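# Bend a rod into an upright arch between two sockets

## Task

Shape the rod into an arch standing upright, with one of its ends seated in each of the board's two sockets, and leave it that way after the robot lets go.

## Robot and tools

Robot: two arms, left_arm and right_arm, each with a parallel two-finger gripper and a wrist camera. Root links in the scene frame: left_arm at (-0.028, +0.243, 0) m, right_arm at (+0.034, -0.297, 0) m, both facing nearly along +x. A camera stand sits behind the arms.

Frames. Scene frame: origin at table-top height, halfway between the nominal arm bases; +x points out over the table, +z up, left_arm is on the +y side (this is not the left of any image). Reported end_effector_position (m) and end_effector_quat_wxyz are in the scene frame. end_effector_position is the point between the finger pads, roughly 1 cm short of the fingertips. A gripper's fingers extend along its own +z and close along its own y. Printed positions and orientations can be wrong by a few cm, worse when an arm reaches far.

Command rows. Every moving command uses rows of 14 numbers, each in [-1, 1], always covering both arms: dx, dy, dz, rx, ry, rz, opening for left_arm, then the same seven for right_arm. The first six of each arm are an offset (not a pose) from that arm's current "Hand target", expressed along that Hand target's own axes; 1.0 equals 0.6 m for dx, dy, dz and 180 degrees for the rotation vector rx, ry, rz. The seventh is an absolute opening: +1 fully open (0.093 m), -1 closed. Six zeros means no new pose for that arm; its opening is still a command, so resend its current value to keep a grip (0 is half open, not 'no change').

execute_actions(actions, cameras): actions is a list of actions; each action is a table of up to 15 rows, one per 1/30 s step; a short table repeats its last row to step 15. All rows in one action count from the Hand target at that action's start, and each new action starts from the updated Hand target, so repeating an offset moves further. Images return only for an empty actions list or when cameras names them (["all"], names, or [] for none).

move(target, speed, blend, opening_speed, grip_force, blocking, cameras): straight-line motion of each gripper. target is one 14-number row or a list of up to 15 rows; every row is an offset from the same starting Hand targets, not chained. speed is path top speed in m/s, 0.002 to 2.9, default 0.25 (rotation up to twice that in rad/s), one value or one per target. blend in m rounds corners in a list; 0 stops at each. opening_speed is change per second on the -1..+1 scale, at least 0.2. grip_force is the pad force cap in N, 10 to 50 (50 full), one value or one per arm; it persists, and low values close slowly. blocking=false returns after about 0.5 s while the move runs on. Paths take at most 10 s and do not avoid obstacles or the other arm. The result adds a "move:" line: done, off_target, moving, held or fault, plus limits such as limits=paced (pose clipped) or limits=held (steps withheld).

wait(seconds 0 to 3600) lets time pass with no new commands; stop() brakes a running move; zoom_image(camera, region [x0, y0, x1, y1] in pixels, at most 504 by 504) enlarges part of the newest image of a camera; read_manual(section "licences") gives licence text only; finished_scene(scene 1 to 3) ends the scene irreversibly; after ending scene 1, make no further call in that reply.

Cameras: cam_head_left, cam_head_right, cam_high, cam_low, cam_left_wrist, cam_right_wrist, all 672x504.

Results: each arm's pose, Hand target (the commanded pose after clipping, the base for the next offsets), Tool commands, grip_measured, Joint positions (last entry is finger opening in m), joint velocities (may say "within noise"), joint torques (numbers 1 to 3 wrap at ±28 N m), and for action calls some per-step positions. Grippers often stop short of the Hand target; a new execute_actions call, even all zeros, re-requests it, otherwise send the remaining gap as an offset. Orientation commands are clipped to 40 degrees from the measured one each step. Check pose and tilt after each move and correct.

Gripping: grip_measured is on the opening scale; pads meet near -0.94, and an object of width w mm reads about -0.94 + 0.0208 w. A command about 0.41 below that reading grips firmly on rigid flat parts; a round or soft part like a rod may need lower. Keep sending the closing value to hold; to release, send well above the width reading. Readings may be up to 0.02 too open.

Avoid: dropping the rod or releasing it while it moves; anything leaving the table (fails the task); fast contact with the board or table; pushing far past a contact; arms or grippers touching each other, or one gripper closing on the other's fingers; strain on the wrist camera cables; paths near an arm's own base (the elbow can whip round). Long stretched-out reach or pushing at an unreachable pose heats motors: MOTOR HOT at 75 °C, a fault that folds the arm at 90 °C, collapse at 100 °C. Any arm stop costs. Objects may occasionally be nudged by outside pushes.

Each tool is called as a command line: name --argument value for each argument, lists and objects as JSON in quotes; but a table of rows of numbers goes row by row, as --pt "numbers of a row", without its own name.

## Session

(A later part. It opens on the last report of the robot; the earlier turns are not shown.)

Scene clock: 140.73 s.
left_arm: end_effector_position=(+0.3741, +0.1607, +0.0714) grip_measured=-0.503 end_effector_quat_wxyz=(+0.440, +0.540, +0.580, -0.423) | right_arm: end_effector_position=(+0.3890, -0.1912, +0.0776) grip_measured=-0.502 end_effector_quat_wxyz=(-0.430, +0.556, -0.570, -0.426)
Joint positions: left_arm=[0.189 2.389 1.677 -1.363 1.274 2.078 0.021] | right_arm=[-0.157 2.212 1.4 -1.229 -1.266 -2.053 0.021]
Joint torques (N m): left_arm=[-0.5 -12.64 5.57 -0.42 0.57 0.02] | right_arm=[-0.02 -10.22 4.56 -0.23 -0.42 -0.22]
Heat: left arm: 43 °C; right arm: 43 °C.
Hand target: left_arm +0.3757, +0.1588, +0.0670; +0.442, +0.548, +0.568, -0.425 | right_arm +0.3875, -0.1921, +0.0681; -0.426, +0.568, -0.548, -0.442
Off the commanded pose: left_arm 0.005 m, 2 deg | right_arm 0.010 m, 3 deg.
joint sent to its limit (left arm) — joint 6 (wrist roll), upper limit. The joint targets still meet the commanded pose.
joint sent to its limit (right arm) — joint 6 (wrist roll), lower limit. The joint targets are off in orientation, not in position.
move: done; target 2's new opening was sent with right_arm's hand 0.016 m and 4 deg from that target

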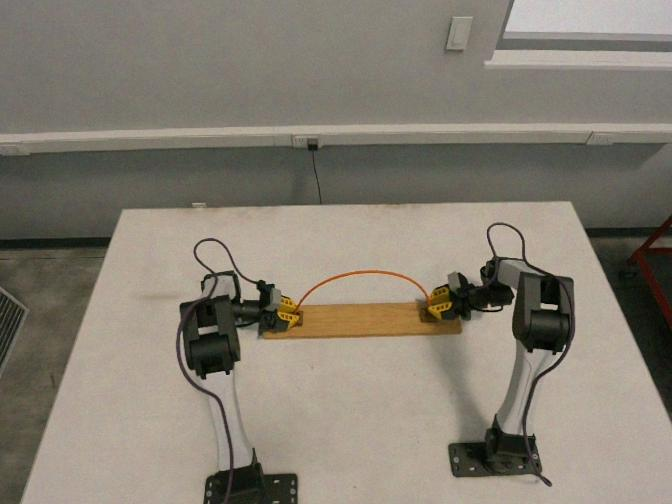

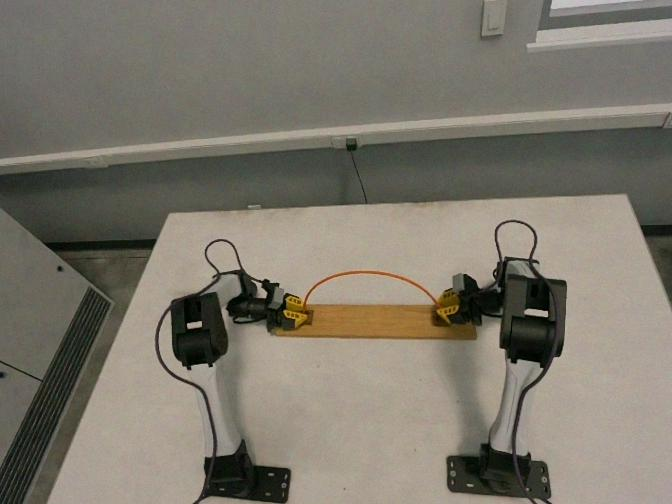

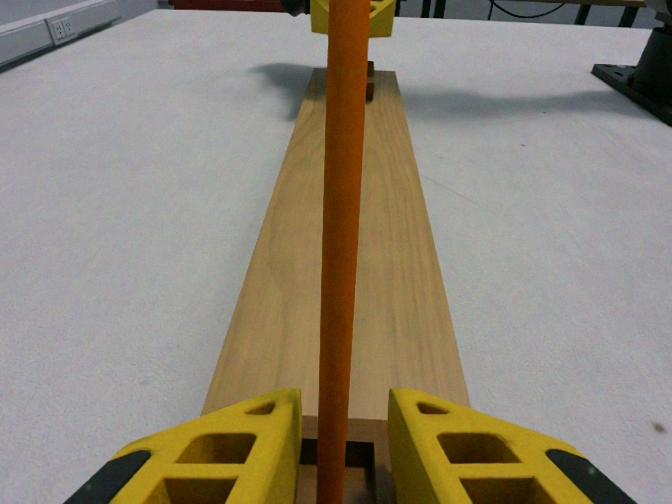

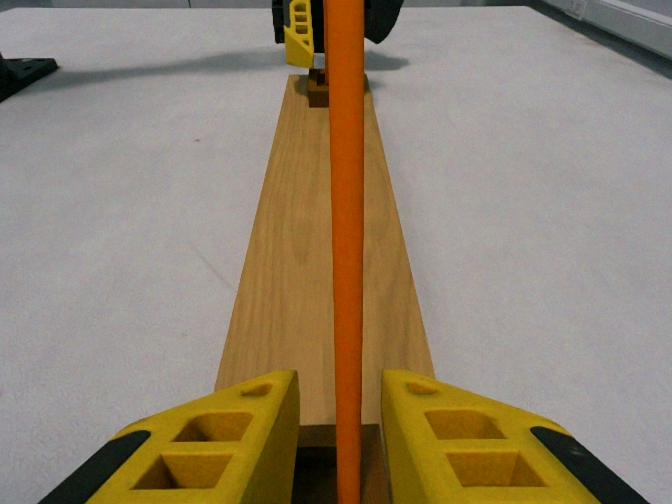

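move --pt "-0.016 0 -0.0384 0 0 0 -0.4 -0.016 0 -0.0384 0 0 0 -0.4" --pt "-0.0315 0.001 -0.145 0 0 0 -0.4 -0.0315 0 -0.145 0 0 0 -0.4" --blend 0.01 --speed 0.12 --cameras '["cam_left_wrist","cam_right_wrist","cam_head_left"]'

Scene clock: 147.60 s.
left_arm: end_effector_position=(+0.3698, +0.2356, +0.0921) grip_measured=-0.402 end_effector_quat_wxyz=(+0.421, +0.506, +0.644, -0.391) | right_arm: end_effector_position=(+0.3891, -0.2681, +0.0979) grip_measured=-0.402 end_effector_quat_wxyz=(+0.409, -0.518, +0.644, +0.387)
Joint positions: left_arm=[0.367 2.347 1.745 -1.519 1.16 2.078 0.026] | right_arm=[-0.361 2.158 1.467 -1.4 -1.137 -2.053 0.026]
Joint torques (N m): left_arm=[0.17 -16.77 7.31 -0.75 0.53 0.03] | right_arm=[-0.38 -14.13 7.31 -0.65 -0.38 -0.22]
Heat: left arm: 44 °C; right arm: 44 °C.
Hand target: left_arm +0.3734, +0.2385, +0.1068; +0.442, +0.548, +0.568, -0.425 | right_arm +0.3905, -0.2716, +0.1079; +0.426, -0.569, +0.548, +0.442
Off the commanded pose: left_arm 0.015 m, 11 deg | right_arm 0.011 m, 14 deg.
joint sent to its limit (left arm) — joint 6 (wrist roll), upper limit. The joint targets are off in orientation, not in position.
joint sent to its limit (right arm) — joint 6 (wrist roll), lower limit. The joint targets are off in orientation, not in position.
move: off_target (left_arm, right_arm)
Images, in order (width x height): cam_head_left 672x504, cam_left_wrist 672x504, cam_right_wrist 672x504.

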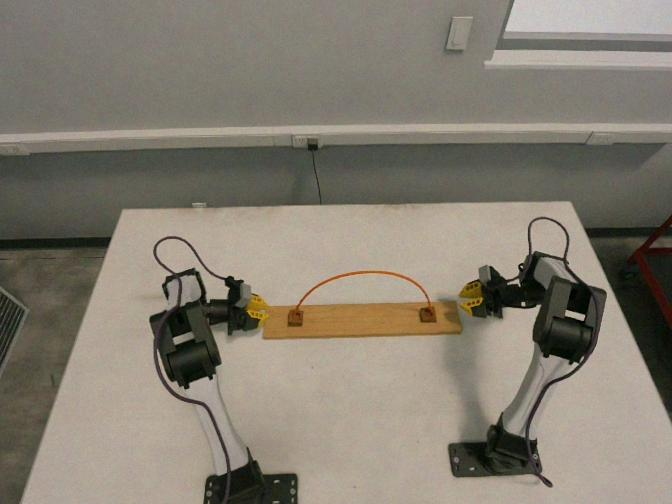

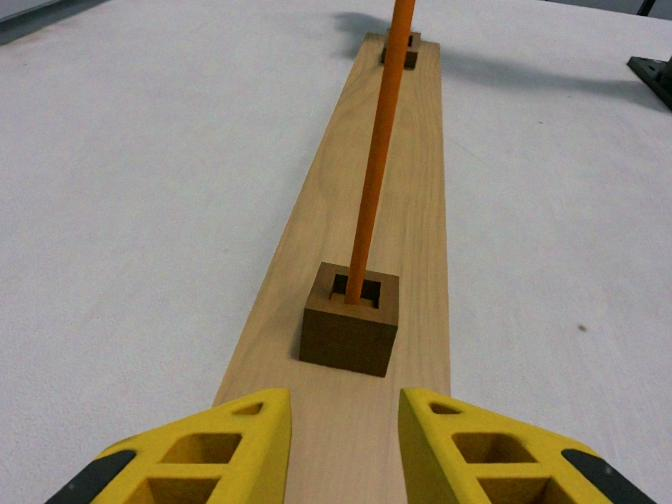

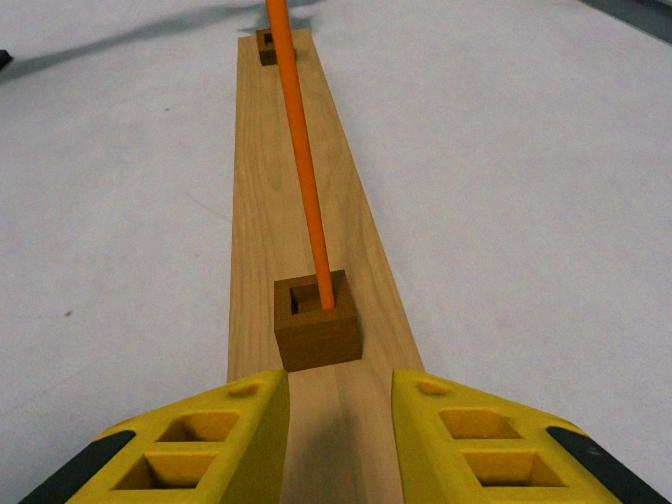

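Both ends are seated.

finished_scene --scene 2

The scene is finished: the task was done.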